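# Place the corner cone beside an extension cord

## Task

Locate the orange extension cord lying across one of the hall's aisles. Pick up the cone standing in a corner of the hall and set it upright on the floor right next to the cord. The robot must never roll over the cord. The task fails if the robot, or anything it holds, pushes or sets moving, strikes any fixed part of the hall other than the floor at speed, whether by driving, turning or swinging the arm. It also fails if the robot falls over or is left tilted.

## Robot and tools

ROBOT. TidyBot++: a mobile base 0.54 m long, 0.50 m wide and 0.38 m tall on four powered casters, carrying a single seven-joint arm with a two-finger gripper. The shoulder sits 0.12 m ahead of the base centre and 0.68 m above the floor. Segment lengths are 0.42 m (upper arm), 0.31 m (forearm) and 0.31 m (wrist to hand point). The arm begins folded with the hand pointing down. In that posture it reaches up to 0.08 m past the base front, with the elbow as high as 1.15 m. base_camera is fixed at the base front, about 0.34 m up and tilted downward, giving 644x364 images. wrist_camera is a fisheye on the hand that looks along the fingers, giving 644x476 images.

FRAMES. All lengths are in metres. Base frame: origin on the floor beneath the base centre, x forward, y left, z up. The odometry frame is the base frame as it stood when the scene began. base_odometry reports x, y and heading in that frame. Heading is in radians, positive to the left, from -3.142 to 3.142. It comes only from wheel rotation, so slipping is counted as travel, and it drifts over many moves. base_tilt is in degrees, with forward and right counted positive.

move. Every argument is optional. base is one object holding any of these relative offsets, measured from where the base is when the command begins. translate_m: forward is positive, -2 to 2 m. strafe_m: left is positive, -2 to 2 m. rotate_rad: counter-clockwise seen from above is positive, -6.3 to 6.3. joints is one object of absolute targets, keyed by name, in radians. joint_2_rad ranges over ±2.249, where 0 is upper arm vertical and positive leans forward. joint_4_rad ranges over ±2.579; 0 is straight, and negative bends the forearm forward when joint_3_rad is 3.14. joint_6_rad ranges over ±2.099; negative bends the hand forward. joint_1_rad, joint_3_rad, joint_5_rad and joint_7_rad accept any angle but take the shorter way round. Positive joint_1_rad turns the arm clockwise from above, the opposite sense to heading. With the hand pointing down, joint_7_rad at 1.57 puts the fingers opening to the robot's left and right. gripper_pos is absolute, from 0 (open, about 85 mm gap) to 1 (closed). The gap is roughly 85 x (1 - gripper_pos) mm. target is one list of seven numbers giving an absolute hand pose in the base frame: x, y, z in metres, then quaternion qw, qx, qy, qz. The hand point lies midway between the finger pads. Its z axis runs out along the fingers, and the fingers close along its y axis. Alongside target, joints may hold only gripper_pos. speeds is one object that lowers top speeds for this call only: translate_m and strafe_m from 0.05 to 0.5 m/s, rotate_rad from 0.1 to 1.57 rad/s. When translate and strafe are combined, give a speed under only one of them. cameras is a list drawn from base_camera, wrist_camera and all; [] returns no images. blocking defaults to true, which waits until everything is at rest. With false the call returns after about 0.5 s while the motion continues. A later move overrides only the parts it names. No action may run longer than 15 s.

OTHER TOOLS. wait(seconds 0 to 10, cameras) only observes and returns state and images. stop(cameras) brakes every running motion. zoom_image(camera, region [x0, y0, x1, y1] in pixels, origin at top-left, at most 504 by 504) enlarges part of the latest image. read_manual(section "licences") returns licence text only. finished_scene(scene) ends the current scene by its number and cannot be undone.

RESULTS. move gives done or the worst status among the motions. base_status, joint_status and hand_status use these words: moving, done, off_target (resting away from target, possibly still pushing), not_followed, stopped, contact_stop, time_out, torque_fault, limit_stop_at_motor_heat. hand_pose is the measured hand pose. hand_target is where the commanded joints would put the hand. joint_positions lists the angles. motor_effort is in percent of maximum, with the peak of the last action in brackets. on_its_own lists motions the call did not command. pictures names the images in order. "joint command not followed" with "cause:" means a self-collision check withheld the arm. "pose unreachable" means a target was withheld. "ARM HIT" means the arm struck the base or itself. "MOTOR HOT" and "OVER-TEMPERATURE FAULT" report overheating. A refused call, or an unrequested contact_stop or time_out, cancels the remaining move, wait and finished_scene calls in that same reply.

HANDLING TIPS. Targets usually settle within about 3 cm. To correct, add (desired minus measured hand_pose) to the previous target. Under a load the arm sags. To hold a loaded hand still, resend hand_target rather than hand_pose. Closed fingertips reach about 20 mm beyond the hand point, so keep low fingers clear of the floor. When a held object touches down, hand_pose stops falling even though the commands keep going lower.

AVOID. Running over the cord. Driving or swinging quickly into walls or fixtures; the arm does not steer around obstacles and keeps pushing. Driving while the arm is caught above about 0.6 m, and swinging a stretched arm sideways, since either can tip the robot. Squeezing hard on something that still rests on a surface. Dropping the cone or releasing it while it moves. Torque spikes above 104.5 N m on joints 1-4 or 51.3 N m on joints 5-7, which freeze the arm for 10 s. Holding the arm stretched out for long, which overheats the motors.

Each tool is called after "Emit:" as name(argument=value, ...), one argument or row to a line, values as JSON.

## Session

Emit:
move(
)

Scene clock: 0.00 s.
base_odometry: x=+0.000 y=+0.000 heading=+0.000
base_tilt: forward=+0.2 right=-0.1
base_status: not commanded
joint_positions: joint_1_rad=+0.031 joint_2_rad=-0.335 joint_3_rad=+3.098 joint_4_rad=-2.505 joint_5_rad=-0.048 joint_6_rad=-0.915 joint_7_rad=+1.619 gripper_pos=+0.000
joint_status: not commanded
motor_effort: joint_1_rad=+0 joint_2_rad=-1 joint_3_rad=+2 joint_4_rad=+15 joint_5_rad=-1 joint_6_rad=+1 joint_7_rad=+0
hand_pose: x=+0.2573 y=+0.0132 z=+0.5909 quat_wxyz=(-0.012, +0.999, +0.015, +0.028) (m; base frame)
hand_target: x=+0.2576 y=+0.0132 z=+0.5911 quat_wxyz=(-0.012, +0.999, +0.015, +0.028) (m; base frame)
hand_status: not commanded
pictures: base_camera, wrist_camera
camera_calibration:
wrist_camera: T_world_to_cam=[[0.0338771, -0.999018, -0.0285623, 0.0226502], [-0.999266, -0.0333469, -0.0188419, 0.317269], [0.0178709, 0.0291796, -0.999414, 0.726649], [0, 0, 0, 1]] pos_world=[0.303283, 0.0120046, 0.732849]

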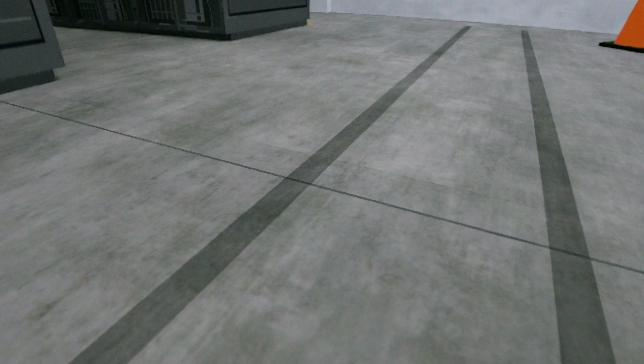

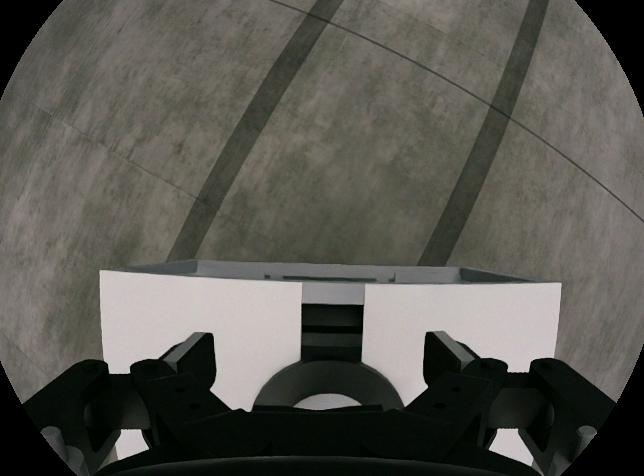

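Emit:
move(
  joints={"joint_1_rad": 0.0, "joint_2_rad": -0.3, "joint_3_rad": 3.14, "joint_4_rad": -0.8, "joint_5_rad": 0.0, "joint_6_rad": -1.3, "joint_7_rad": 1.57},
)

Emit:
move(
  joints={"joint_1_rad": 1.2},
  cameras=["wrist_camera"],
)

Emit:
move(
  joints={"joint_1_rad": 2.5},
  cameras=["wrist_camera"],
)

Emit:
move(
  joints={"joint_1_rad": 3.8},
  cameras=["wrist_camera"],
)

Emit:
move(
  joints={"joint_1_rad": 5.1},
  cameras=["wrist_camera"],
)

Scene clock: 14.23 s.
move: done
base_odometry: x=+0.000 y=+0.000 heading=+0.000
base_tilt: forward=+0.2 right=-0.1
base_status: not commanded
joint_positions: joint_1_rad=+0.018 joint_2_rad=-0.321 joint_3_rad=+3.127 joint_4_rad=-0.824 joint_5_rad=-0.044 joint_6_rad=-1.255 joint_7_rad=+1.618 gripper_pos=+0.000
joint_status: all done
motor_effort: joint_1_rad=+0(2) joint_2_rad=-2(9) joint_3_rad=+1(3) joint_4_rad=+14(22) joint_5_rad=-1(2) joint_6_rad=+9(10) joint_7_rad=+0(1)
hand_pose: x=+0.4435 y=+0.0158 z=+1.2986 quat_wxyz=(-0.002, +0.770, +0.026, +0.638) (m; base frame)
hand_target: x=+0.4485 y=+0.0021 z=+1.2889 quat_wxyz=(-0.001, +0.783, +0.000, +0.622) (m; base frame)
hand_status: not commanded
pictures: base_camera, wrist_camera
camera_calibration:
wrist_camera: T_world_to_cam=[[0.0494739, -0.998272, 0.0317129, -0.0460813], [-0.221376, -0.0419223, -0.974287, 1.41265], [0.973933, 0.0411813, -0.223067, -0.00184687], [0, 0, 0, 1]] pos_world=[0.316804, 0.0132957, 1.37737]

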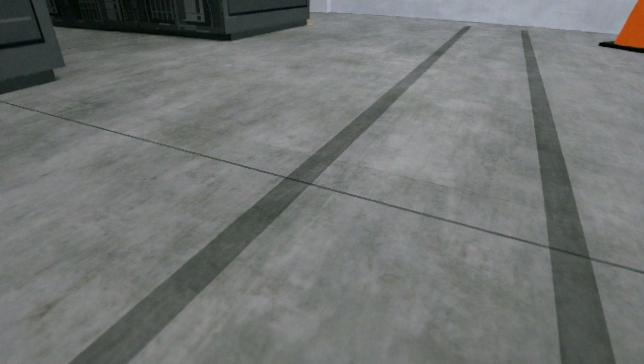

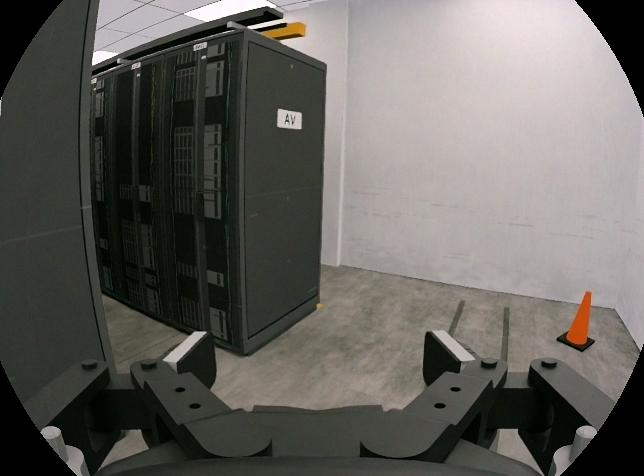

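Scene clock: 16.70 s.
move: done
base_odometry: x=+0.000 y=+0.000 heading=+0.000
base_tilt: forward=+0.2 right=-0.1
base_status: not commanded
joint_positions: joint_1_rad=+1.183 joint_2_rad=-0.321 joint_3_rad=+3.130 joint_4_rad=-0.824 joint_5_rad=-0.041 joint_6_rad=-1.255 joint_7_rad=+1.618 gripper_pos=+0.000
joint_status: all done
motor_effort: joint_1_rad=+0(2) joint_2_rad=-1(2) joint_3_rad=+1(2) joint_4_rad=+14(15) joint_5_rad=-1(1) joint_6_rad=+10(10) joint_7_rad=+0(1)
hand_pose: x=+0.2596 y=-0.2930 z=+1.2983 quat_wxyz=(+0.350, +0.656, -0.403, +0.533) (m; base frame)
hand_target: x=+0.2404 y=-0.3063 z=+1.2889 quat_wxyz=(+0.351, +0.647, -0.442, +0.513) (m; base frame)
hand_status: not commanded
pictures: wrist_camera
camera_calibration:
wrist_camera: T_world_to_cam=[[-0.899933, -0.434854, 0.0319847, 0.0659719], [-0.125526, 0.188129, -0.97409, 1.401], [0.41757, -0.88063, -0.223889, 0.0653748], [0, 0, 0, 1]] pos_world=[0.207934, -0.17731, 1.37723]

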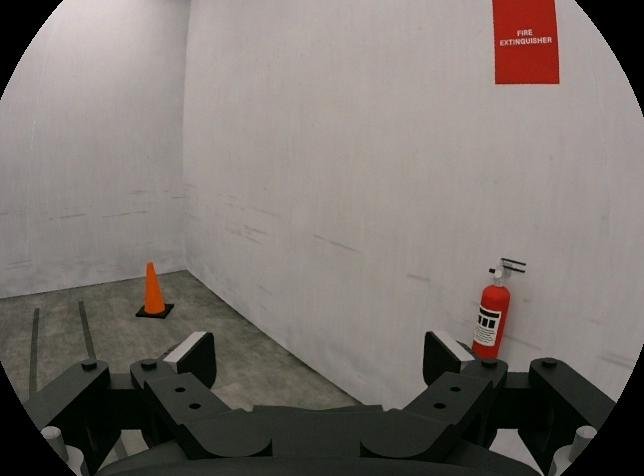

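Scene clock: 19.27 s.
move: done
base_odometry: x=+0.000 y=+0.000 heading=+0.000
base_tilt: forward=+0.2 right=-0.1
base_status: not commanded
joint_positions: joint_1_rad=+2.483 joint_2_rad=-0.320 joint_3_rad=+3.131 joint_4_rad=-0.824 joint_5_rad=-0.040 joint_6_rad=-1.256 joint_7_rad=+1.618 gripper_pos=+0.000
joint_status: all done
motor_effort: joint_1_rad=+2(2) joint_2_rad=-2(3) joint_3_rad=+1(2) joint_4_rad=+14(15) joint_5_rad=-1(1) joint_6_rad=+9(10) joint_7_rad=+0(0)
hand_pose: x=-0.1263 y=-0.2132 z=+1.2982 quat_wxyz=(+0.602, +0.278, -0.719, +0.211) (m; base frame)
hand_target: x=-0.1437 y=-0.1989 z=+1.2889 quat_wxyz=(+0.590, +0.247, -0.743, +0.197) (m; base frame)
hand_status: not commanded
pictures: wrist_camera
camera_calibration:
wrist_camera: T_world_to_cam=[[-0.658201, 0.752152, 0.0322381, 0.0366596], [0.148176, 0.171414, -0.973992, 1.36832], [-0.738116, -0.636306, -0.224275, 0.203373], [0, 0, 0, 1]] pos_world=[-0.0285092, -0.132714, 1.37716]

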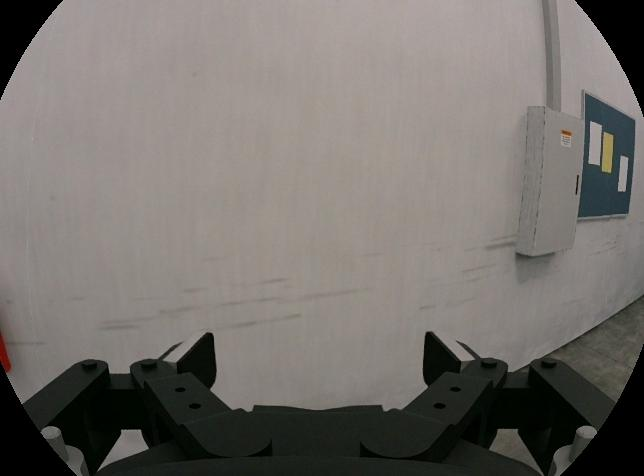

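Scene clock: 21.83 s.
move: done
base_odometry: x=+0.000 y=+0.000 heading=+0.000
base_tilt: forward=+0.2 right=-0.1
base_status: not commanded
joint_positions: joint_1_rad=+3.783 joint_2_rad=-0.320 joint_3_rad=+3.131 joint_4_rad=-0.824 joint_5_rad=-0.039 joint_6_rad=-1.256 joint_7_rad=+1.618 gripper_pos=+0.000
joint_status: all done
motor_effort: joint_1_rad=+1(2) joint_2_rad=-1(2) joint_3_rad=+1(2) joint_4_rad=+15(15) joint_5_rad=+0(1) joint_6_rad=+9(10) joint_7_rad=+0(1)
hand_pose: x=-0.1518 y=+0.1797 z=+1.2981 quat_wxyz=(+0.606, -0.214, -0.740, -0.196) (m; base frame)
hand_target: x=-0.1429 y=+0.1999 z=+1.2889 quat_wxyz=(+0.588, -0.253, -0.741, -0.200) (m; base frame)
hand_status: not commanded
pictures: wrist_camera
camera_calibration:
wrist_camera: T_world_to_cam=[[0.549585, 0.834813, 0.0323148, -0.107282], [0.205109, -0.0973315, -0.973888, 1.36142], [-0.809869, 0.541862, -0.224719, 0.21246], [0, 0, 0, 1]] pos_world=[-0.048214, 0.106946, 1.37708]

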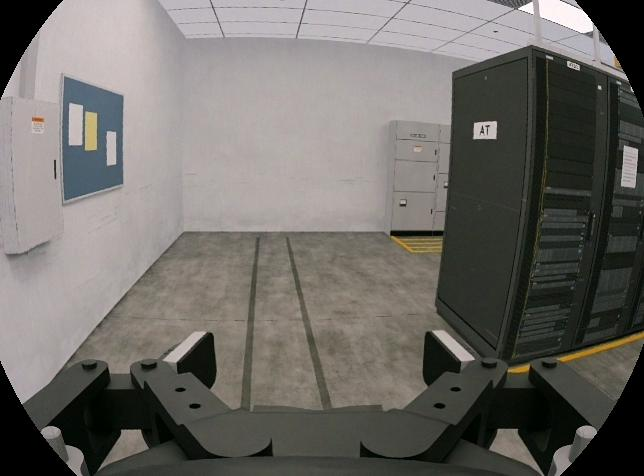

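Scene clock: 24.40 s.
move: done
base_odometry: x=+0.000 y=+0.000 heading=+0.000
base_tilt: forward=+0.2 right=-0.1
base_status: not commanded
joint_positions: joint_1_rad=+5.083 joint_2_rad=-0.320 joint_3_rad=+3.132 joint_4_rad=-0.824 joint_5_rad=-0.039 joint_6_rad=-1.256 joint_7_rad=+1.618 gripper_pos=+0.000
joint_status: all done
motor_effort: joint_1_rad=+1(3) joint_2_rad=-1(2) joint_3_rad=+1(2) joint_4_rad=+14(15) joint_5_rad=+0(1) joint_6_rad=+10(10) joint_7_rad=+0(0)
hand_pose: x=+0.2201 y=+0.3090 z=+1.2980 quat_wxyz=(+0.364, -0.619, -0.459, -0.523) (m; base frame)
hand_target: x=+0.2416 y=+0.3059 z=+1.2889 quat_wxyz=(+0.347, -0.650, -0.437, -0.516) (m; base frame)
hand_status: not commanded
pictures: wrist_camera
camera_calibration:
wrist_camera: T_world_to_cam=[[0.951174, -0.306951, 0.0324024, -0.155261], [-0.0390681, -0.223864, -0.973837, 1.39042], [0.306174, 0.925022, -0.224925, 0.0798741], [0, 0, 0, 1]] pos_world=[0.177546, 0.189723, 1.37704]

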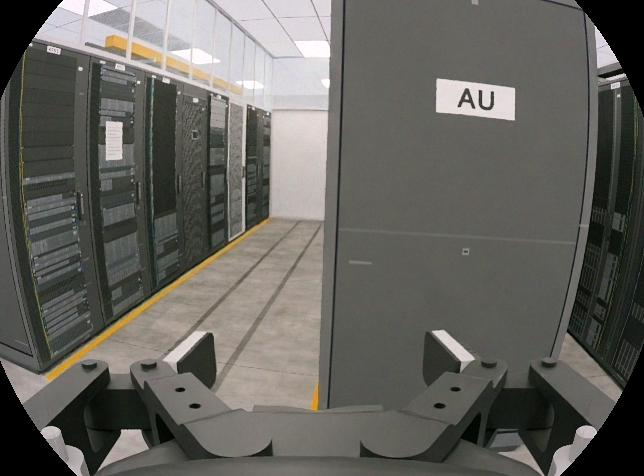

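Emit:
zoom_image(
  camera="wrist_camera",
  region=[140, 180, 340, 400],
)

Scaled by 2.291.

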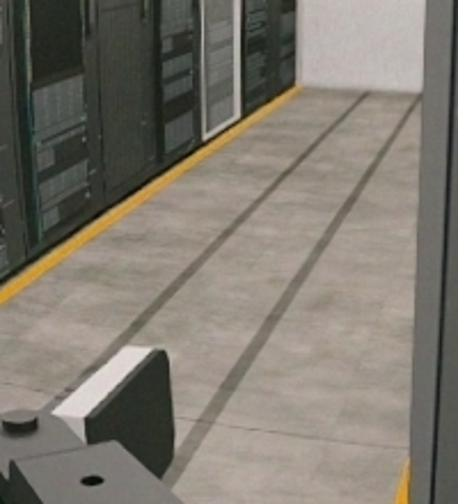

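Emit:
move(
  base={"translate_m": 1.977, "strafe_m": -1.53, "rotate_rad": -0.659},
  joints={"joint_1_rad": 6.317, "joint_2_rad": 0.2, "joint_3_rad": 3.14, "joint_4_rad": -2.2, "joint_5_rad": 0.03, "joint_6_rad": -0.74, "joint_7_rad": 1.545},
)

Scene clock: 96.53 s.
move: done
base_odometry: x=+1.977 y=-1.530 heading=-0.660
base_tilt: forward=+0.2 right=-0.1
base_status: done
joint_positions: joint_1_rad=+6.301 joint_2_rad=+0.184 joint_3_rad=+3.136 joint_4_rad=-2.184 joint_5_rad=-0.013 joint_6_rad=-0.784 joint_7_rad=+1.593 gripper_pos=+0.000
joint_status: all done
motor_effort: joint_1_rad=+1(3) joint_2_rad=-19(23) joint_3_rad=+1(5) joint_4_rad=+12(22) joint_5_rad=+0(2) joint_6_rad=+1(10) joint_7_rad=+0(1)
hand_pose: x=+0.4122 y=+0.0007 z=+0.5594 quat_wxyz=(+0.005, -1.000, +0.000, +0.005) (m; base frame)
hand_target: x=+0.4152 y=-0.0145 z=+0.5511 quat_wxyz=(-0.010, -1.000, +0.018, -0.001) (m; base frame)
hand_status: not commanded
pictures: base_camera, wrist_camera
camera_calibration:
wrist_camera: T_world_to_cam=[[0.00367129, -0.999861, -0.0162721, 0.00953653], [-0.998821, -0.00445404, 0.0483316, 0.433322], [-0.0483973, 0.0160755, -0.998699, 0.719682], [0, 0, 0, 1]] pos_world=[0.467607, -0.000104001, 0.697957]

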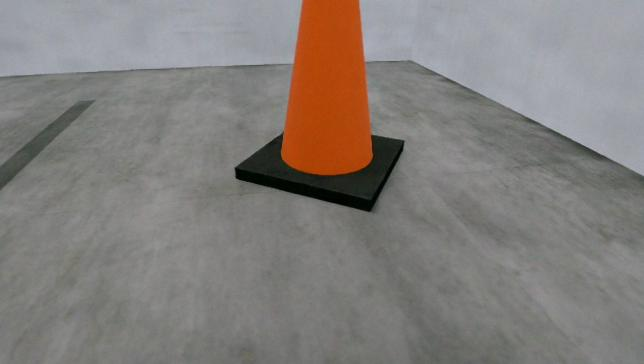

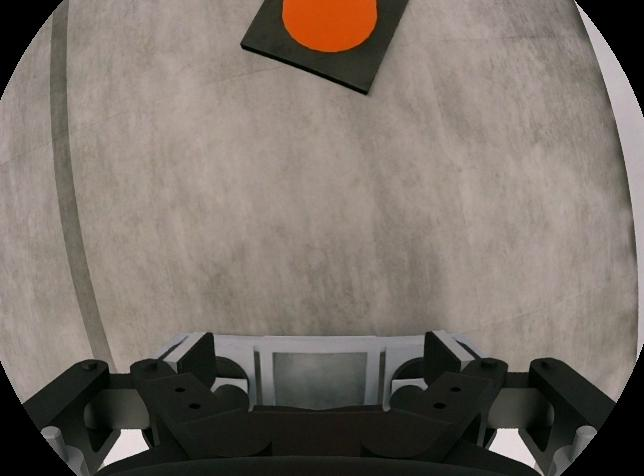

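Emit:
move(
  base={"translate_m": 0.295, "strafe_m": -0.015},
  joints={"joint_2_rad": 0.556, "joint_4_rad": -1.70, "joint_6_rad": -0.86},
)

Scene clock: 117.67 s.
move: done
base_odometry: x=+2.201 y=-1.723 heading=-0.659
base_tilt: forward=+0.2 right=-0.1
base_status: done
joint_positions: joint_1_rad=+6.301 joint_2_rad=+0.537 joint_3_rad=+3.136 joint_4_rad=-1.722 joint_5_rad=-0.013 joint_6_rad=-0.812 joint_7_rad=+1.593 gripper_pos=+0.000
joint_status: all done
motor_effort: joint_1_rad=+0(2) joint_2_rad=-33(35) joint_3_rad=+0(1) joint_4_rad=+14(15) joint_5_rad=+0(1) joint_6_rad=+1(3) joint_7_rad=+0(1)
hand_pose: x=+0.5991 y=-0.0017 z=+0.5333 quat_wxyz=(+0.005, -0.999, +0.000, -0.036) (m; base frame)
hand_target: x=+0.5921 y=-0.0210 z=+0.5291 quat_wxyz=(-0.011, -1.000, +0.019, -0.013) (m; base frame)
hand_status: not commanded
pictures: base_camera, wrist_camera
camera_calibration:
wrist_camera: T_world_to_cam=[[0.00435432, -0.999851, -0.0166985, 0.00582499], [-0.999435, -0.00379475, -0.0333965, 0.665164], [0.0333282, 0.0168345, -0.999303, 0.654053], [0, 0, 0, 1]] pos_world=[0.642964, -0.00266241, 0.675908]

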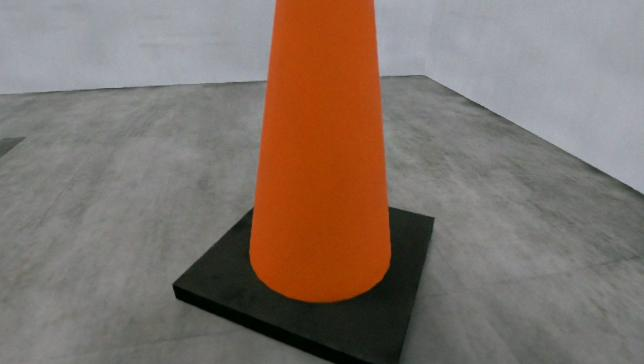

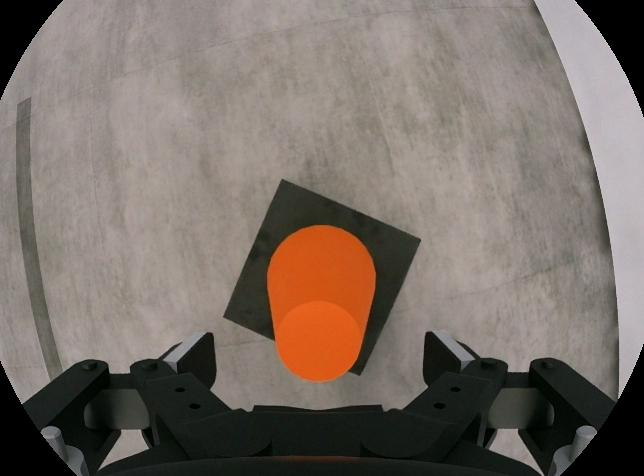

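Emit:
move(
  joints={"joint_2_rad": 0.765, "joint_3_rad": 3.14, "joint_4_rad": -1.797, "joint_5_rad": 0.03, "joint_6_rad": -0.583},
  cameras=["wrist_camera"],
)

Emit:
move(
  joints={"gripper_pos": 0.3},
  cameras=["wrist_camera"],
)

Scene clock: 125.90 s.
move: done
base_odometry: x=+2.201 y=-1.723 heading=-0.659
base_tilt: forward=+0.2 right=-0.1
base_status: not commanded
joint_positions: joint_1_rad=+6.301 joint_2_rad=+0.754 joint_3_rad=+3.136 joint_4_rad=-1.785 joint_5_rad=-0.013 joint_6_rad=-0.634 joint_7_rad=+1.593 gripper_pos=+0.000
joint_status: all done
motor_effort: joint_1_rad=+1(2) joint_2_rad=-35(39) joint_3_rad=+0(1) joint_4_rad=+10(15) joint_5_rad=+0(2) joint_6_rad=+0(3) joint_7_rad=+0(0)
hand_pose: x=+0.5757 y=-0.0017 z=+0.4184 quat_wxyz=(+0.006, -1.000, +0.001, +0.015) (m; base frame)
hand_target: x=+0.5812 y=-0.0186 z=+0.4111 quat_wxyz=(-0.008, -1.000, +0.017, +0.002) (m; base frame)
hand_status: not commanded
pictures: wrist_camera
camera_calibration:
wrist_camera: T_world_to_cam=[[0.000651523, -0.999844, -0.0176389, 0.00656698], [-0.99764, -0.00186105, 0.0686423, 0.594172], [-0.0686645, 0.0175526, -0.997485, 0.598028], [0, 0, 0, 1]] pos_world=[0.633828, -0.00282519, 0.555855]

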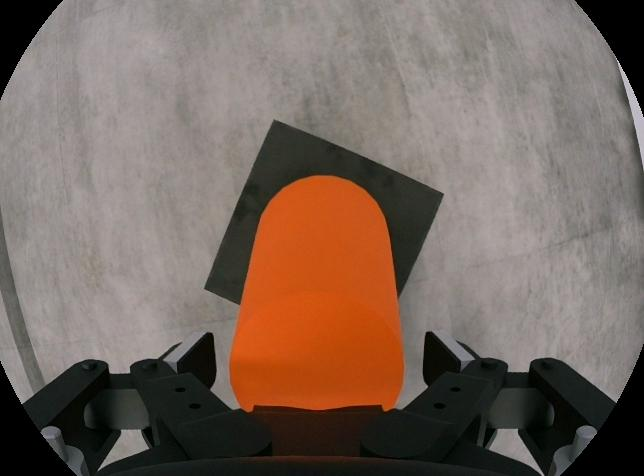

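Scene clock: 126.60 s.
move: done
base_odometry: x=+2.201 y=-1.723 heading=-0.659
base_tilt: forward=+0.2 right=-0.1
base_status: not commanded
joint_positions: joint_1_rad=+6.301 joint_2_rad=+0.752 joint_3_rad=+3.136 joint_4_rad=-1.786 joint_5_rad=-0.013 joint_6_rad=-0.633 joint_7_rad=+1.593 gripper_pos=+0.297
joint_status: all done
motor_effort: joint_1_rad=+2(3) joint_2_rad=-34(36) joint_3_rad=+2(3) joint_4_rad=+11(12) joint_5_rad=+0(1) joint_6_rad=+2(4) joint_7_rad=+0(0)
hand_pose: x=+0.5760 y=-0.0016 z=+0.4192 quat_wxyz=(+0.006, -1.000, +0.001, +0.014) (m; base frame)
hand_target: x=+0.5812 y=-0.0186 z=+0.4111 quat_wxyz=(-0.008, -1.000, +0.017, +0.002) (m; base frame)
hand_status: not commanded
pictures: wrist_camera
camera_calibration:
wrist_camera: T_world_to_cam=[[0.000862239, -0.99984, -0.0178925, 0.00669359], [-0.997791, -0.00204868, 0.0663976, 0.595472], [-0.0664236, 0.0177957, -0.997633, 0.597606], [0, 0, 0, 1]] pos_world=[0.633846, -0.00272237, 0.556773]

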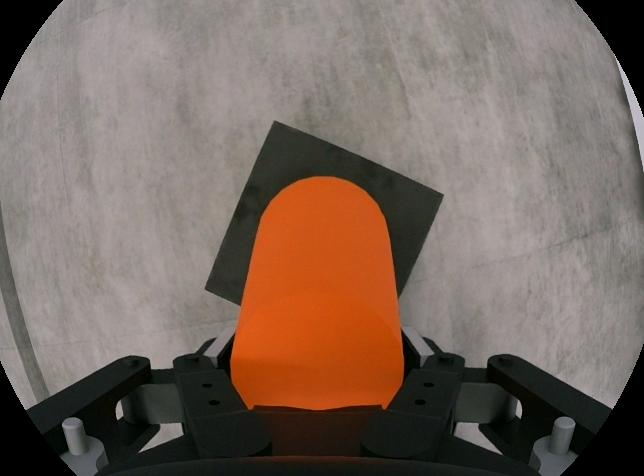

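Emit:
move(
  joints={"gripper_pos": 0.6},
  cameras=[],
)

Emit:
move(
  joints={"joint_2_rad": 0.66, "joint_4_rad": -1.83, "joint_6_rad": -0.70},
  cameras=[],
)

Emit:
move(
  joints={"joint_2_rad": 0.53, "joint_4_rad": -1.83, "joint_6_rad": -0.82},
)

Scene clock: 134.37 s.
move: off_target
base_odometry: x=+2.201 y=-1.723 heading=-0.659
base_tilt: forward=+0.2 right=-0.1
base_status: not commanded
joint_positions: joint_1_rad=+6.301 joint_2_rad=+0.748 joint_3_rad=+3.136 joint_4_rad=-1.788 joint_5_rad=-0.013 joint_6_rad=-0.632 joint_7_rad=+1.593 gripper_pos=+0.363
joint_status: gripper_pos off_target (ended at +0.363, target +0.600)
motor_effort: joint_1_rad=+3(3) joint_2_rad=-33(35) joint_3_rad=+3(3) joint_4_rad=+11(14) joint_5_rad=+1(1) joint_6_rad=+3(6) joint_7_rad=+0(1)
hand_pose: x=+0.5761 y=-0.0016 z=+0.4206 quat_wxyz=(+0.006, -1.000, +0.001, +0.013) (m; base frame)
hand_target: x=+0.5812 y=-0.0186 z=+0.4111 quat_wxyz=(-0.008, -1.000, +0.017, +0.002) (m; base frame)
hand_status: not commanded
pictures: none
No camera images: "cameras" was empty.

Scene clock: 135.43 s.
move: off_target
base_odometry: x=+2.201 y=-1.723 heading=-0.659
base_tilt: forward=+0.2 right=-0.1
base_status: not commanded
joint_positions: joint_1_rad=+6.303 joint_2_rad=+0.719 joint_3_rad=+3.136 joint_4_rad=-1.831 joint_5_rad=-0.007 joint_6_rad=-0.657 joint_7_rad=+1.591 gripper_pos=+0.364
joint_status: joint_2_rad off_target (ended at +0.719, target +0.660); the others done
motor_effort: joint_1_rad=+2(2) joint_2_rad=-43(44) joint_3_rad=+0(2) joint_4_rad=+13(14) joint_5_rad=-1(1) joint_6_rad=-1(4) joint_7_rad=+0(0)
hand_pose: x=+0.5510 y=-0.0028 z=+0.4270 quat_wxyz=(+0.005, -0.999, +0.000, +0.032) (m; base frame)
hand_target: x=+0.5522 y=-0.0186 z=+0.4534 quat_wxyz=(-0.009, -1.000, +0.017, +0.024) (m; base frame)
hand_status: not commanded
pictures: none
No camera images: "cameras" was empty.

Scene clock: 136.47 s.
move: off_target
base_odometry: x=+2.201 y=-1.723 heading=-0.659
base_tilt: forward=+0.2 right=-0.1
base_status: not commanded
joint_positions: joint_1_rad=+6.303 joint_2_rad=+0.575 joint_3_rad=+3.136 joint_4_rad=-1.832 joint_5_rad=-0.007 joint_6_rad=-0.771 joint_7_rad=+1.591 gripper_pos=+0.364
joint_status: joint_2_rad off_target (ended at +0.575, target +0.530); the others done
motor_effort: joint_1_rad=+0(2) joint_2_rad=-41(46) joint_3_rad=+0(0) joint_4_rad=+16(16) joint_5_rad=+0(1) joint_6_rad=+0(2) joint_7_rad=+0(0)
hand_pose: x=+0.5471 y=-0.0027 z=+0.4904 quat_wxyz=(+0.004, -1.000, +0.000, +0.018) (m; base frame)
hand_target: x=+0.5408 y=-0.0190 z=+0.5107 quat_wxyz=(-0.010, -1.000, +0.019, +0.019) (m; base frame)
hand_status: not commanded
pictures: base_camera, wrist_camera
camera_calibration:
wrist_camera: T_world_to_cam=[[0.00276467, -0.999884, -0.0149866, 0.00443374], [-0.997238, -0.00386898, 0.0741657, 0.557845], [-0.0742151, 0.0147402, -0.997133, 0.670685], [0, 0, 0, 1]] pos_world=[0.606068, -0.00329452, 0.627456]

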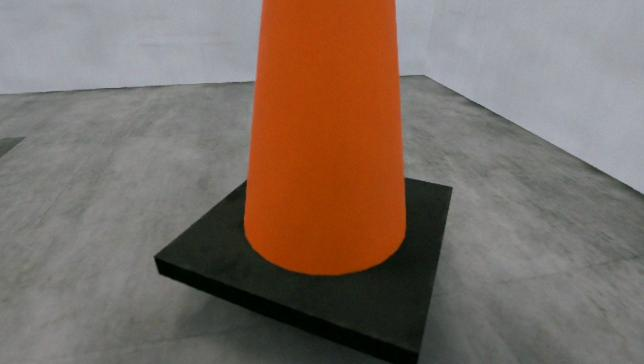

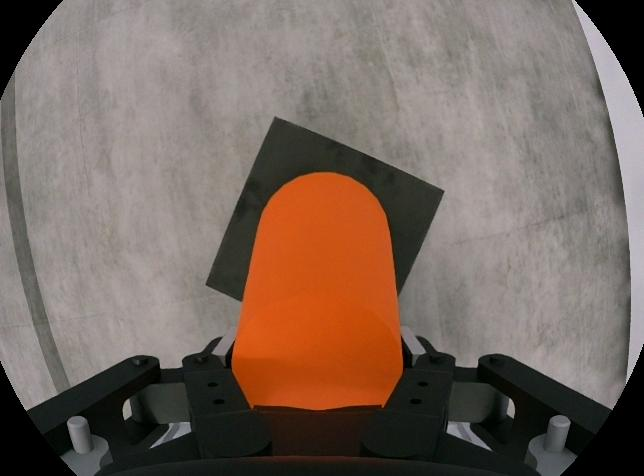

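Emit:
move(
  base={"translate_m": -1.358, "strafe_m": 0.204, "rotate_rad": 2.171},
  speeds={"rotate_rad": 0.9},
  cameras=["base_camera"],
)

Scene clock: 190.23 s.
move: done
base_odometry: x=+1.252 y=-0.729 heading=+1.512
base_tilt: forward=+0.2 right=-0.1
base_status: done
joint_positions: joint_1_rad=+6.310 joint_2_rad=+0.573 joint_3_rad=+3.137 joint_4_rad=-1.844 joint_5_rad=+0.002 joint_6_rad=-0.789 joint_7_rad=+1.591 gripper_pos=+0.364
joint_status: not commanded
motor_effort: joint_1_rad=+0(7) joint_2_rad=-40(44) joint_3_rad=+0(4) joint_4_rad=+15(18) joint_5_rad=+0(3) joint_6_rad=-1(4) joint_7_rad=+0(1)
hand_pose: x=+0.5351 y=-0.0083 z=+0.4891 quat_wxyz=(+0.001, -0.999, +0.001, +0.033) (m; base frame)
hand_target: x=+0.5408 y=-0.0190 z=+0.5107 quat_wxyz=(-0.010, -1.000, +0.019, +0.019) (m; base frame)
hand_status: not commanded
pictures: base_camera

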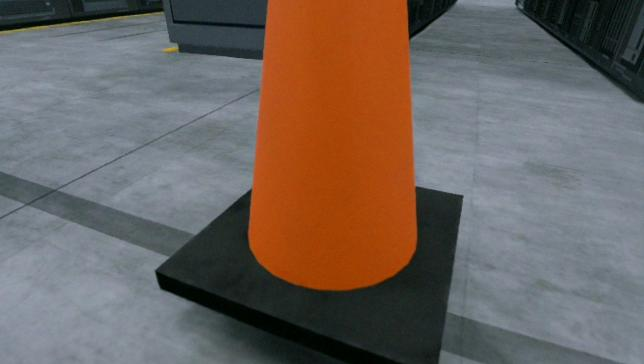

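Emit:
zoom_image(
  camera="base_camera",
  region=[400, 0, 540, 80],
)

Scaled by 3.600.

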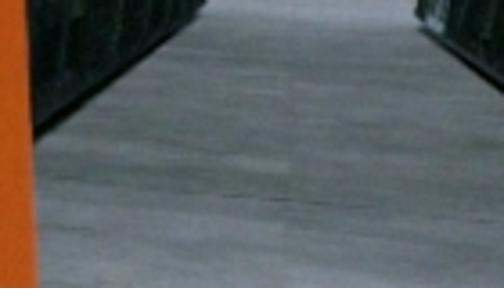

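Emit:
move(
  base={"translate_m": 1.448, "strafe_m": -0.683, "rotate_rad": -0.4},
  speeds={"rotate_rad": 0.9},
  cameras=["base_camera", "wrist_camera"],
)

Scene clock: 215.60 s.
move: done
base_odometry: x=+2.020 y=+0.676 heading=+1.111
base_tilt: forward=+0.2 right=-0.1
base_status: done
joint_positions: joint_1_rad=+6.321 joint_2_rad=+0.573 joint_3_rad=+3.140 joint_4_rad=-1.849 joint_5_rad=+0.017 joint_6_rad=-0.794 joint_7_rad=+1.591 gripper_pos=+0.365
joint_status: not commanded
motor_effort: joint_1_rad=+0(6) joint_2_rad=-40(43) joint_3_rad=+0(5) joint_4_rad=+14(18) joint_5_rad=+0(3) joint_6_rad=-2(4) joint_7_rad=+0(0)
hand_pose: x=+0.5308 y=-0.0173 z=+0.4886 quat_wxyz=(-0.005, -0.999, +0.002, +0.037) (m; base frame)
hand_target: x=+0.5408 y=-0.0190 z=+0.5107 quat_wxyz=(-0.010, -1.000, +0.019, +0.019) (m; base frame)
hand_status: not commanded
pictures: base_camera, wrist_camera
camera_calibration:
wrist_camera: T_world_to_cam=[[-0.00102717, -0.999995, 0.0030798, -0.0170382], [-0.993651, 0.00136712, 0.112496, 0.521043], [-0.1125, -0.00294469, -0.993647, 0.686283], [0, 0, 0, 1]] pos_world=[0.594924, -0.0157296, 0.623361]

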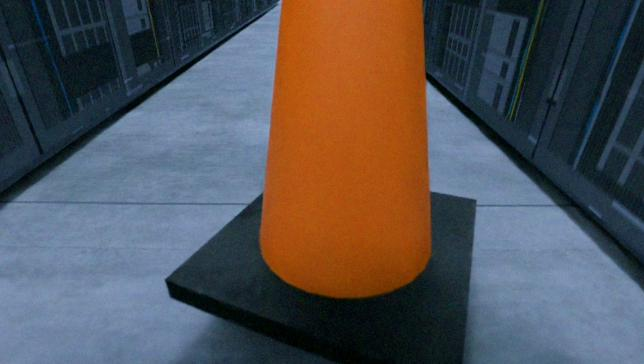

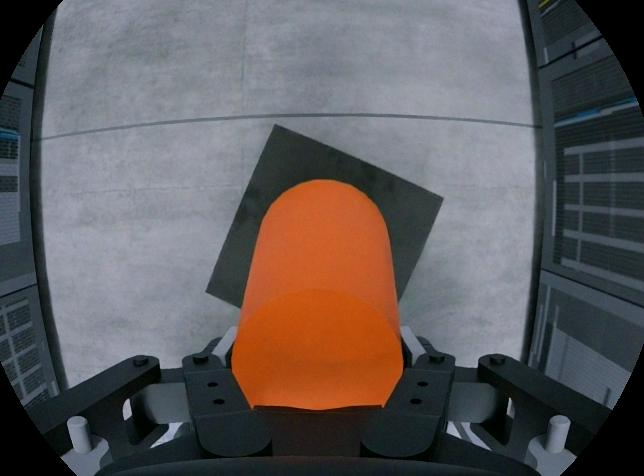

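Emit:
move(
  base={"translate_m": 2.0, "strafe_m": 0.06},
  cameras=["base_camera", "wrist_camera"],
)

Scene clock: 238.70 s.
move: done
base_odometry: x=+2.854 y=+2.495 heading=+1.111
base_tilt: forward=+0.2 right=-0.1
base_status: done
joint_positions: joint_1_rad=+6.321 joint_2_rad=+0.573 joint_3_rad=+3.140 joint_4_rad=-1.851 joint_5_rad=+0.017 joint_6_rad=-0.801 joint_7_rad=+1.591 gripper_pos=+0.365
joint_status: not commanded
motor_effort: joint_1_rad=+0(2) joint_2_rad=-40(42) joint_3_rad=+0(1) joint_4_rad=+13(19) joint_5_rad=+0(1) joint_6_rad=-2(4) joint_7_rad=+0(1)
hand_pose: x=+0.5275 y=-0.0173 z=+0.4884 quat_wxyz=(-0.004, -0.999, +0.002, +0.042) (m; base frame)
hand_target: x=+0.5408 y=-0.0190 z=+0.5107 quat_wxyz=(-0.010, -1.000, +0.019, +0.019) (m; base frame)
hand_status: not commanded
pictures: base_camera, wrist_camera
camera_calibration:
wrist_camera: T_world_to_cam=[[-0.00106802, -0.999995, 0.00285862, -0.0168156], [-0.992644, 0.00140623, 0.121058, 0.513086], [-0.121061, -0.0027083, -0.992641, 0.689728], [0, 0, 0, 1]] pos_world=[0.592793, -0.015669, 0.622587]

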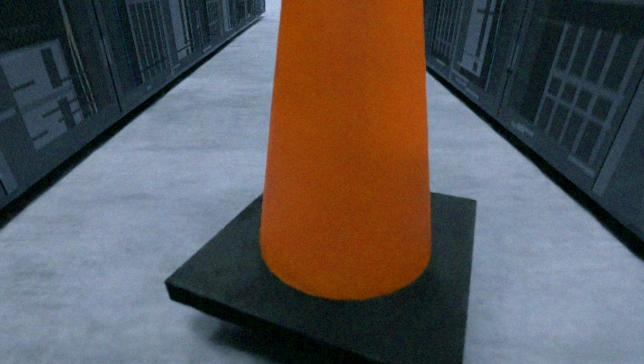

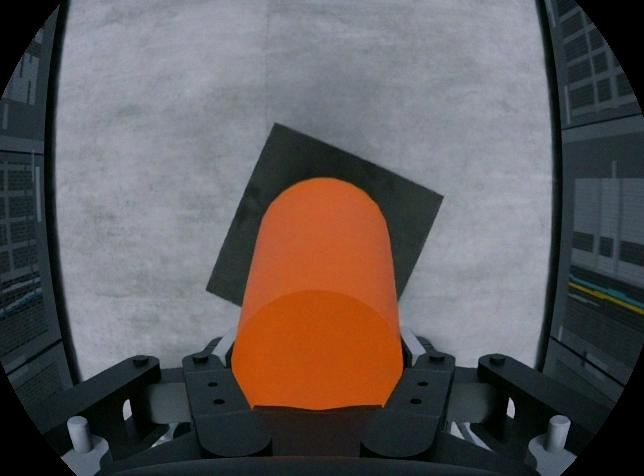

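Emit:
move(
  base={"translate_m": 2.0},
  cameras=["base_camera", "wrist_camera"],
)

Scene clock: 250.83 s.
move: done
base_odometry: x=+3.742 y=+4.287 heading=+1.111
base_tilt: forward=+0.2 right=-0.1
base_status: done
joint_positions: joint_1_rad=+6.321 joint_2_rad=+0.572 joint_3_rad=+3.140 joint_4_rad=-1.852 joint_5_rad=+0.017 joint_6_rad=-0.802 joint_7_rad=+1.591 gripper_pos=+0.365
joint_status: not commanded
motor_effort: joint_1_rad=+1(2) joint_2_rad=-41(43) joint_3_rad=+0(1) joint_4_rad=+17(19) joint_5_rad=+0(1) joint_6_rad=+1(4) joint_7_rad=+0(1)
hand_pose: x=+0.5271 y=-0.0172 z=+0.4885 quat_wxyz=(-0.004, -0.999, +0.002, +0.042) (m; base frame)
hand_target: x=+0.5408 y=-0.0190 z=+0.5107 quat_wxyz=(-0.010, -1.000, +0.019, +0.019) (m; base frame)
hand_status: not commanded
pictures: base_camera, wrist_camera
camera_calibration:
wrist_camera: T_world_to_cam=[[-0.00107497, -0.999995, 0.0028364, -0.0167924], [-0.992526, 0.00141305, 0.122022, 0.512204], [-0.122026, -0.00268404, -0.992523, 0.69017], [0, 0, 0, 1]] pos_world=[0.592577, -0.0156636, 0.622557]

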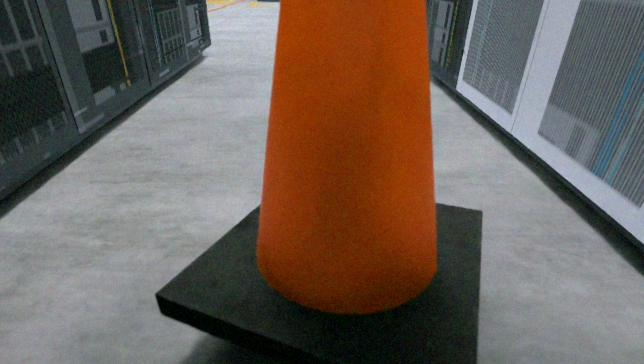

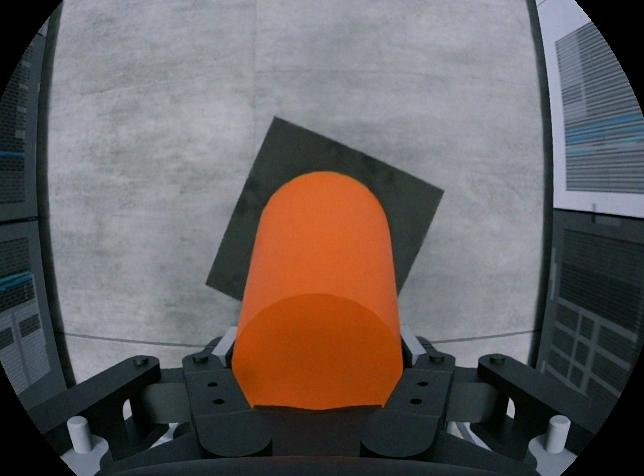

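Emit:
zoom_image(
  camera="base_camera",
  region=[190, 0, 290, 60],
)

Scaled by 5.040.

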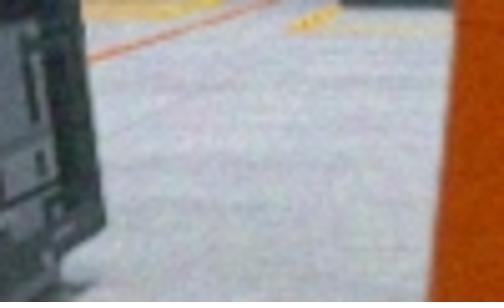

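Emit:
move(
  base={"translate_m": 1.8},
  cameras=["base_camera", "wrist_camera"],
)

Scene clock: 281.57 s.
move: done
base_odometry: x=+4.541 y=+5.900 heading=+1.111
base_tilt: forward=+0.2 right=-0.1
base_status: done
joint_positions: joint_1_rad=+6.321 joint_2_rad=+0.572 joint_3_rad=+3.140 joint_4_rad=-1.851 joint_5_rad=+0.017 joint_6_rad=-0.804 joint_7_rad=+1.591 gripper_pos=+0.365
joint_status: not commanded
motor_effort: joint_1_rad=+1(2) joint_2_rad=-42(42) joint_3_rad=+0(1) joint_4_rad=+18(19) joint_5_rad=+0(1) joint_6_rad=+1(4) joint_7_rad=+0(1)
hand_pose: x=+0.5269 y=-0.0172 z=+0.4886 quat_wxyz=(-0.004, -0.999, +0.002, +0.043) (m; base frame)
hand_target: x=+0.5408 y=-0.0190 z=+0.5107 quat_wxyz=(-0.010, -1.000, +0.019, +0.019) (m; base frame)
hand_status: not commanded
pictures: base_camera, wrist_camera
camera_calibration:
wrist_camera: T_world_to_cam=[[-0.00109397, -0.999995, 0.00281645, -0.0167726], [-0.992363, 0.00143302, 0.123347, 0.51121], [-0.123351, -0.00266, -0.99236, 0.690945], [0, 0, 0, 1]] pos_world=[0.592516, -0.0156672, 0.622657]

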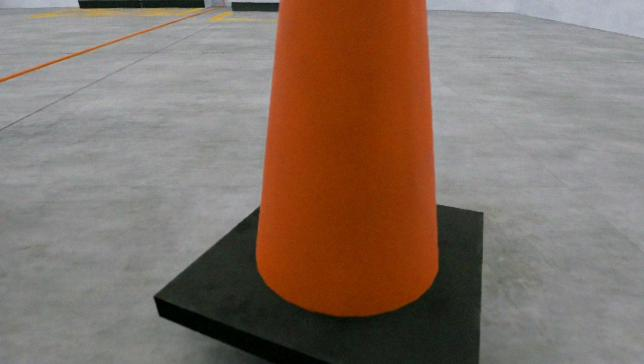

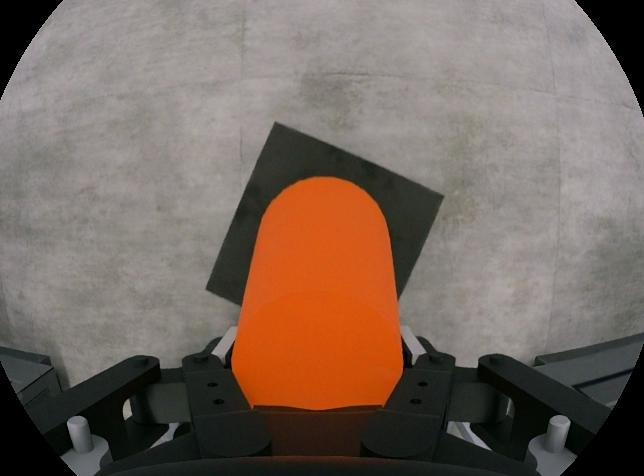

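Emit:
move(
  base={"translate_m": 1.6},
  cameras=["base_camera"],
)

Emit:
move(
  base={"rotate_rad": 1.571},
  speeds={"rotate_rad": 0.9},
  cameras=["base_camera", "wrist_camera"],
)

Scene clock: 309.30 s.
move: done
base_odometry: x=+5.252 y=+7.334 heading=+1.111
base_tilt: forward=+0.2 right=-0.1
base_status: done
joint_positions: joint_1_rad=+6.321 joint_2_rad=+0.572 joint_3_rad=+3.140 joint_4_rad=-1.851 joint_5_rad=+0.017 joint_6_rad=-0.804 joint_7_rad=+1.591 gripper_pos=+0.365
joint_status: not commanded
motor_effort: joint_1_rad=+0(2) joint_2_rad=-41(42) joint_3_rad=+0(1) joint_4_rad=+16(19) joint_5_rad=+0(1) joint_6_rad=+0(4) joint_7_rad=+0(1)
hand_pose: x=+0.5266 y=-0.0172 z=+0.4886 quat_wxyz=(-0.004, -0.999, +0.002, +0.043) (m; base frame)
hand_target: x=+0.5408 y=-0.0190 z=+0.5107 quat_wxyz=(-0.010, -1.000, +0.019, +0.019) (m; base frame)
hand_status: not commanded
pictures: base_camera

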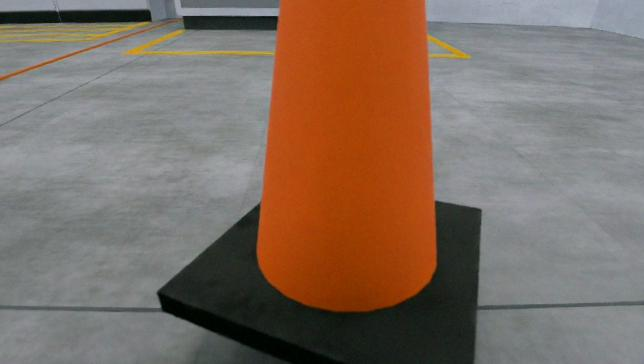

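Scene clock: 312.13 s.
move: done
base_odometry: x=+5.251 y=+7.334 heading=+2.682
base_tilt: forward=+0.2 right=-0.1
base_status: done
joint_positions: joint_1_rad=+6.311 joint_2_rad=+0.572 joint_3_rad=+3.136 joint_4_rad=-1.851 joint_5_rad=+0.017 joint_6_rad=-0.804 joint_7_rad=+1.590 gripper_pos=+0.365
joint_status: not commanded
motor_effort: joint_1_rad=+0(5) joint_2_rad=-40(42) joint_3_rad=+0(4) joint_4_rad=+15(17) joint_5_rad=+0(3) joint_6_rad=+0(4) joint_7_rad=+0(1)
hand_pose: x=+0.5268 y=-0.0112 z=+0.4886 quat_wxyz=(-0.004, -0.999, -0.005, +0.043) (m; base frame)
hand_target: x=+0.5408 y=-0.0190 z=+0.5107 quat_wxyz=(-0.010, -1.000, +0.019, +0.019) (m; base frame)
hand_status: not commanded
pictures: base_camera, wrist_camera
camera_calibration:
wrist_camera: T_world_to_cam=[[0.0125122, -0.999922, 0.000398852, -0.0167348], [-0.992251, -0.0123669, 0.123635, 0.510763], [-0.12362, -0.00194271, -0.992328, 0.691069], [0, 0, 0, 1]] pos_world=[0.592445, -0.00907433, 0.622626]

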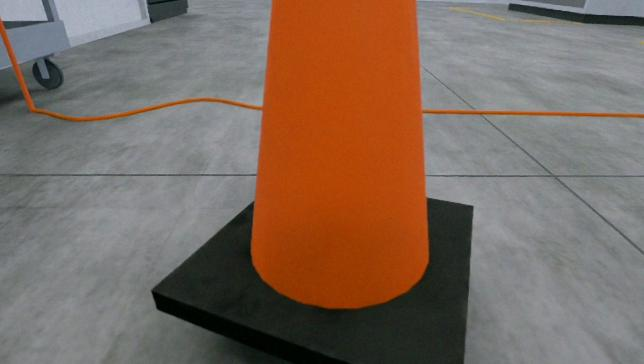

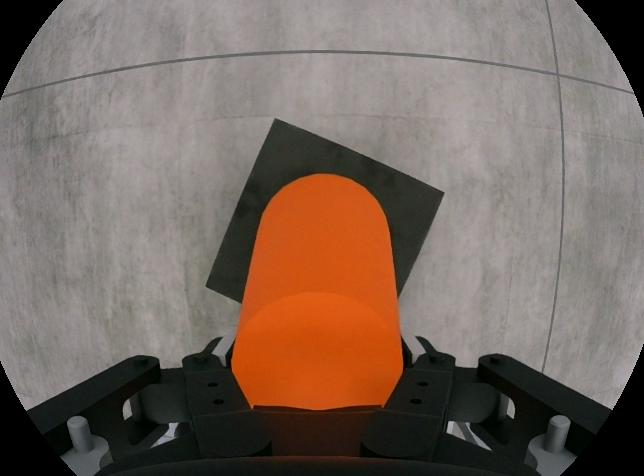

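Emit:
move(
  base={"translate_m": 0.45},
  cameras=[],
)

Emit:
move(
  joints={"joint_2_rad": 0.62, "joint_4_rad": -1.92, "joint_6_rad": -0.56},
  cameras=["base_camera", "wrist_camera"],
)

Scene clock: 331.57 s.
move: done
base_odometry: x=+4.848 y=+7.533 heading=+2.682
base_tilt: forward=+0.2 right=-0.1
base_status: done
joint_positions: joint_1_rad=+6.311 joint_2_rad=+0.572 joint_3_rad=+3.136 joint_4_rad=-1.850 joint_5_rad=+0.017 joint_6_rad=-0.804 joint_7_rad=+1.590 gripper_pos=+0.365
joint_status: not commanded
motor_effort: joint_1_rad=+0(2) joint_2_rad=-41(44) joint_3_rad=+0(1) joint_4_rad=+17(19) joint_5_rad=+0(1) joint_6_rad=+1(5) joint_7_rad=+0(1)
hand_pose: x=+0.5277 y=-0.0113 z=+0.4891 quat_wxyz=(-0.004, -0.999, -0.005, +0.042) (m; base frame)
hand_target: x=+0.5408 y=-0.0190 z=+0.5107 quat_wxyz=(-0.010, -1.000, +0.019, +0.019) (m; base frame)
hand_status: not commanded
pictures: none
No camera images: "cameras" was empty.

Scene clock: 333.13 s.
move: done
base_odometry: x=+4.848 y=+7.533 heading=+2.682
base_tilt: forward=+0.2 right=-0.1
base_status: not commanded
joint_positions: joint_1_rad=+6.311 joint_2_rad=+0.653 joint_3_rad=+3.136 joint_4_rad=-1.934 joint_5_rad=+0.017 joint_6_rad=-0.591 joint_7_rad=+1.590 gripper_pos=+0.365
joint_status: all done
motor_effort: joint_1_rad=+1(2) joint_2_rad=-41(43) joint_3_rad=+0(1) joint_4_rad=+13(17) joint_5_rad=+0(1) joint_6_rad=+1(3) joint_7_rad=+0(1)
hand_pose: x=+0.5290 y=-0.0103 z=+0.4377 quat_wxyz=(-0.003, -1.000, -0.006, +0.018) (m; base frame)
hand_target: x=+0.5540 y=-0.0176 z=+0.4541 quat_wxyz=(-0.008, -1.000, +0.017, -0.021) (m; base frame)
hand_status: not commanded
pictures: base_camera, wrist_camera
camera_calibration:
wrist_camera: T_world_to_cam=[[0.0142505, -0.999898, -0.00113925, -0.0160329], [-0.997171, -0.0142957, 0.073799, 0.543609], [-0.0738077, 0.0000843607, -0.997272, 0.616615], [0, 0, 0, 1]] pos_world=[0.587811, -0.00831204, 0.574797]

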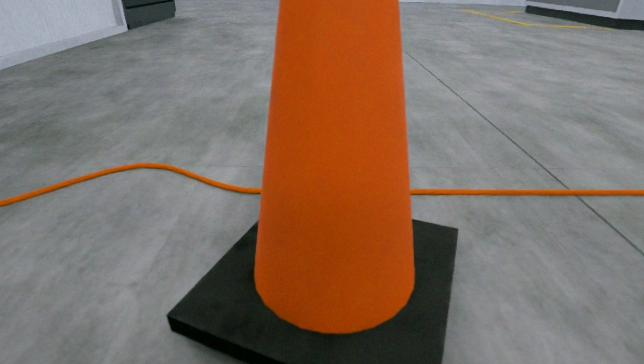

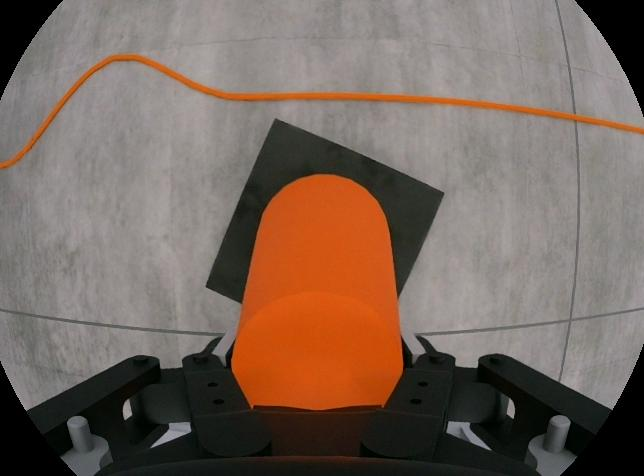

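Emit:
move(
  joints={"joint_2_rad": 0.65},
  cameras=[],
)

Emit:
move(
  joints={"joint_2_rad": 0.67, "joint_6_rad": -0.52},
  cameras=["wrist_camera"],
)

Scene clock: 348.97 s.
move: done
base_odometry: x=+4.848 y=+7.533 heading=+2.682
base_tilt: forward=+0.2 right=-0.1
base_status: not commanded
joint_positions: joint_1_rad=+6.311 joint_2_rad=+0.673 joint_3_rad=+3.136 joint_4_rad=-1.934 joint_5_rad=+0.017 joint_6_rad=-0.590 joint_7_rad=+1.590 gripper_pos=+0.365
joint_status: all done
motor_effort: joint_1_rad=+0(2) joint_2_rad=-41(42) joint_3_rad=+0(0) joint_4_rad=+13(14) joint_5_rad=+0(1) joint_6_rad=+0(2) joint_7_rad=+0(0)
hand_pose: x=+0.5241 y=-0.0101 z=+0.4297 quat_wxyz=(-0.002, -1.000, -0.006, +0.028) (m; base frame)
hand_target: x=+0.5470 y=-0.0173 z=+0.4411 quat_wxyz=(-0.008, -1.000, +0.017, -0.006) (m; base frame)
hand_status: not commanded
pictures: none
No camera images: "cameras" was empty.

Scene clock: 349.57 s.
move: done
base_odometry: x=+4.848 y=+7.533 heading=+2.682
base_tilt: forward=+0.2 right=-0.1
base_status: not commanded
joint_positions: joint_1_rad=+6.311 joint_2_rad=+0.685 joint_3_rad=+3.136 joint_4_rad=-1.935 joint_5_rad=+0.017 joint_6_rad=-0.557 joint_7_rad=+1.590 gripper_pos=+0.365
joint_status: all done
motor_effort: joint_1_rad=+0(1) joint_2_rad=-37(42) joint_3_rad=+0(1) joint_4_rad=+14(16) joint_5_rad=-1(2) joint_6_rad=+4(6) joint_7_rad=+0(0)
hand_pose: x=+0.5307 y=-0.0103 z=+0.4239 quat_wxyz=(-0.002, -1.000, -0.006, +0.018) (m; base frame)
hand_target: x=+0.5546 y=-0.0172 z=+0.4328 quat_wxyz=(-0.007, -1.000, +0.016, -0.016) (m; base frame)
hand_status: not commanded
pictures: wrist_camera
camera_calibration:
wrist_camera: T_world_to_cam=[[0.0140703, -0.9999, -0.00157389, -0.0158433], [-0.997204, -0.0141479, 0.0733766, 0.546531], [-0.0733915, 0.00053706, -0.997303, 0.602748], [0, 0, 0, 1]] pos_world=[0.589462, -0.00843315, 0.560995]

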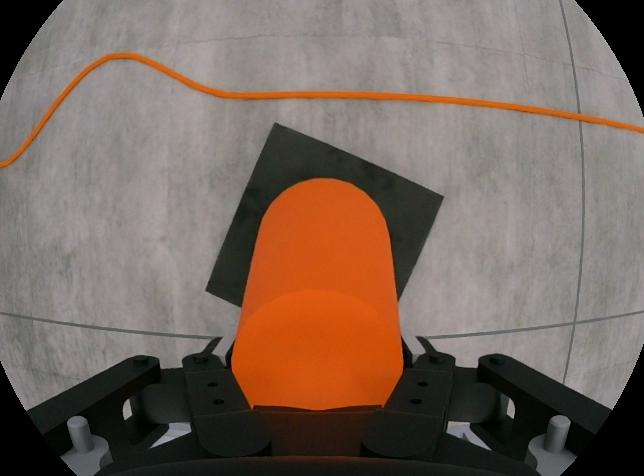

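Emit:
move(
  joints={"joint_2_rad": 0.685},
  cameras=["wrist_camera", "base_camera"],
)

Scene clock: 384.90 s.
move: done
base_odometry: x=+4.848 y=+7.533 heading=+2.682
base_tilt: forward=+0.2 right=-0.1
base_status: not commanded
joint_positions: joint_1_rad=+6.311 joint_2_rad=+0.686 joint_3_rad=+3.136 joint_4_rad=-1.935 joint_5_rad=+0.017 joint_6_rad=-0.557 joint_7_rad=+1.590 gripper_pos=+0.365
joint_status: all done
motor_effort: joint_1_rad=+0(1) joint_2_rad=-35(38) joint_3_rad=-1(1) joint_4_rad=+14(15) joint_5_rad=-1(2) joint_6_rad=+5(5) joint_7_rad=+0(0)
hand_pose: x=+0.5305 y=-0.0103 z=+0.4236 quat_wxyz=(-0.002, -1.000, -0.006, +0.018) (m; base frame)
hand_target: x=+0.5508 y=-0.0171 z=+0.4263 quat_wxyz=(-0.007, -1.000, +0.016, -0.008) (m; base frame)
hand_status: not commanded
pictures: base_camera, wrist_camera
camera_calibration:
wrist_camera: T_world_to_cam=[[0.0140467, -0.9999, -0.00158096, -0.0158353], [-0.997159, -0.0141252, 0.0739923, 0.546096], [-0.0740073, 0.000537118, -0.997258, 0.602797], [0, 0, 0, 1]] pos_world=[0.589378, -0.00844381, 0.560712]

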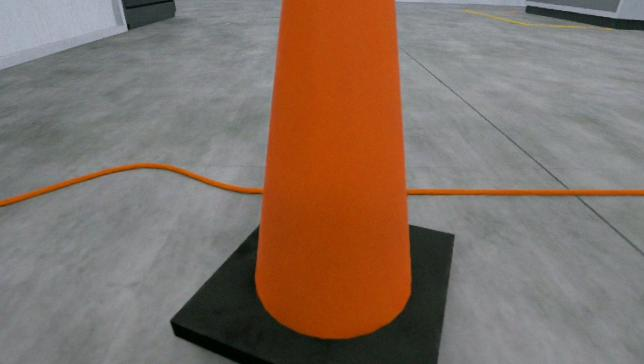

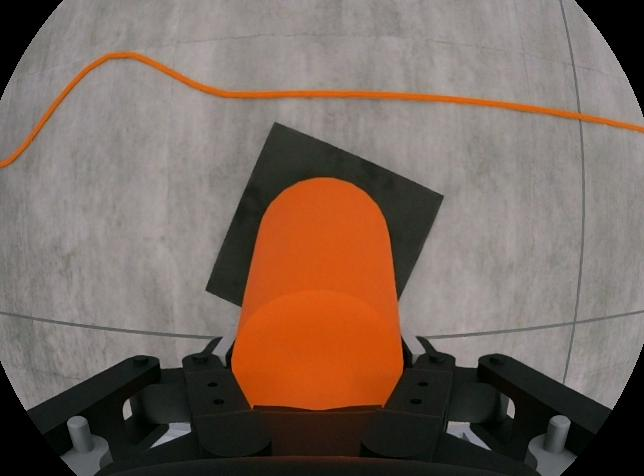

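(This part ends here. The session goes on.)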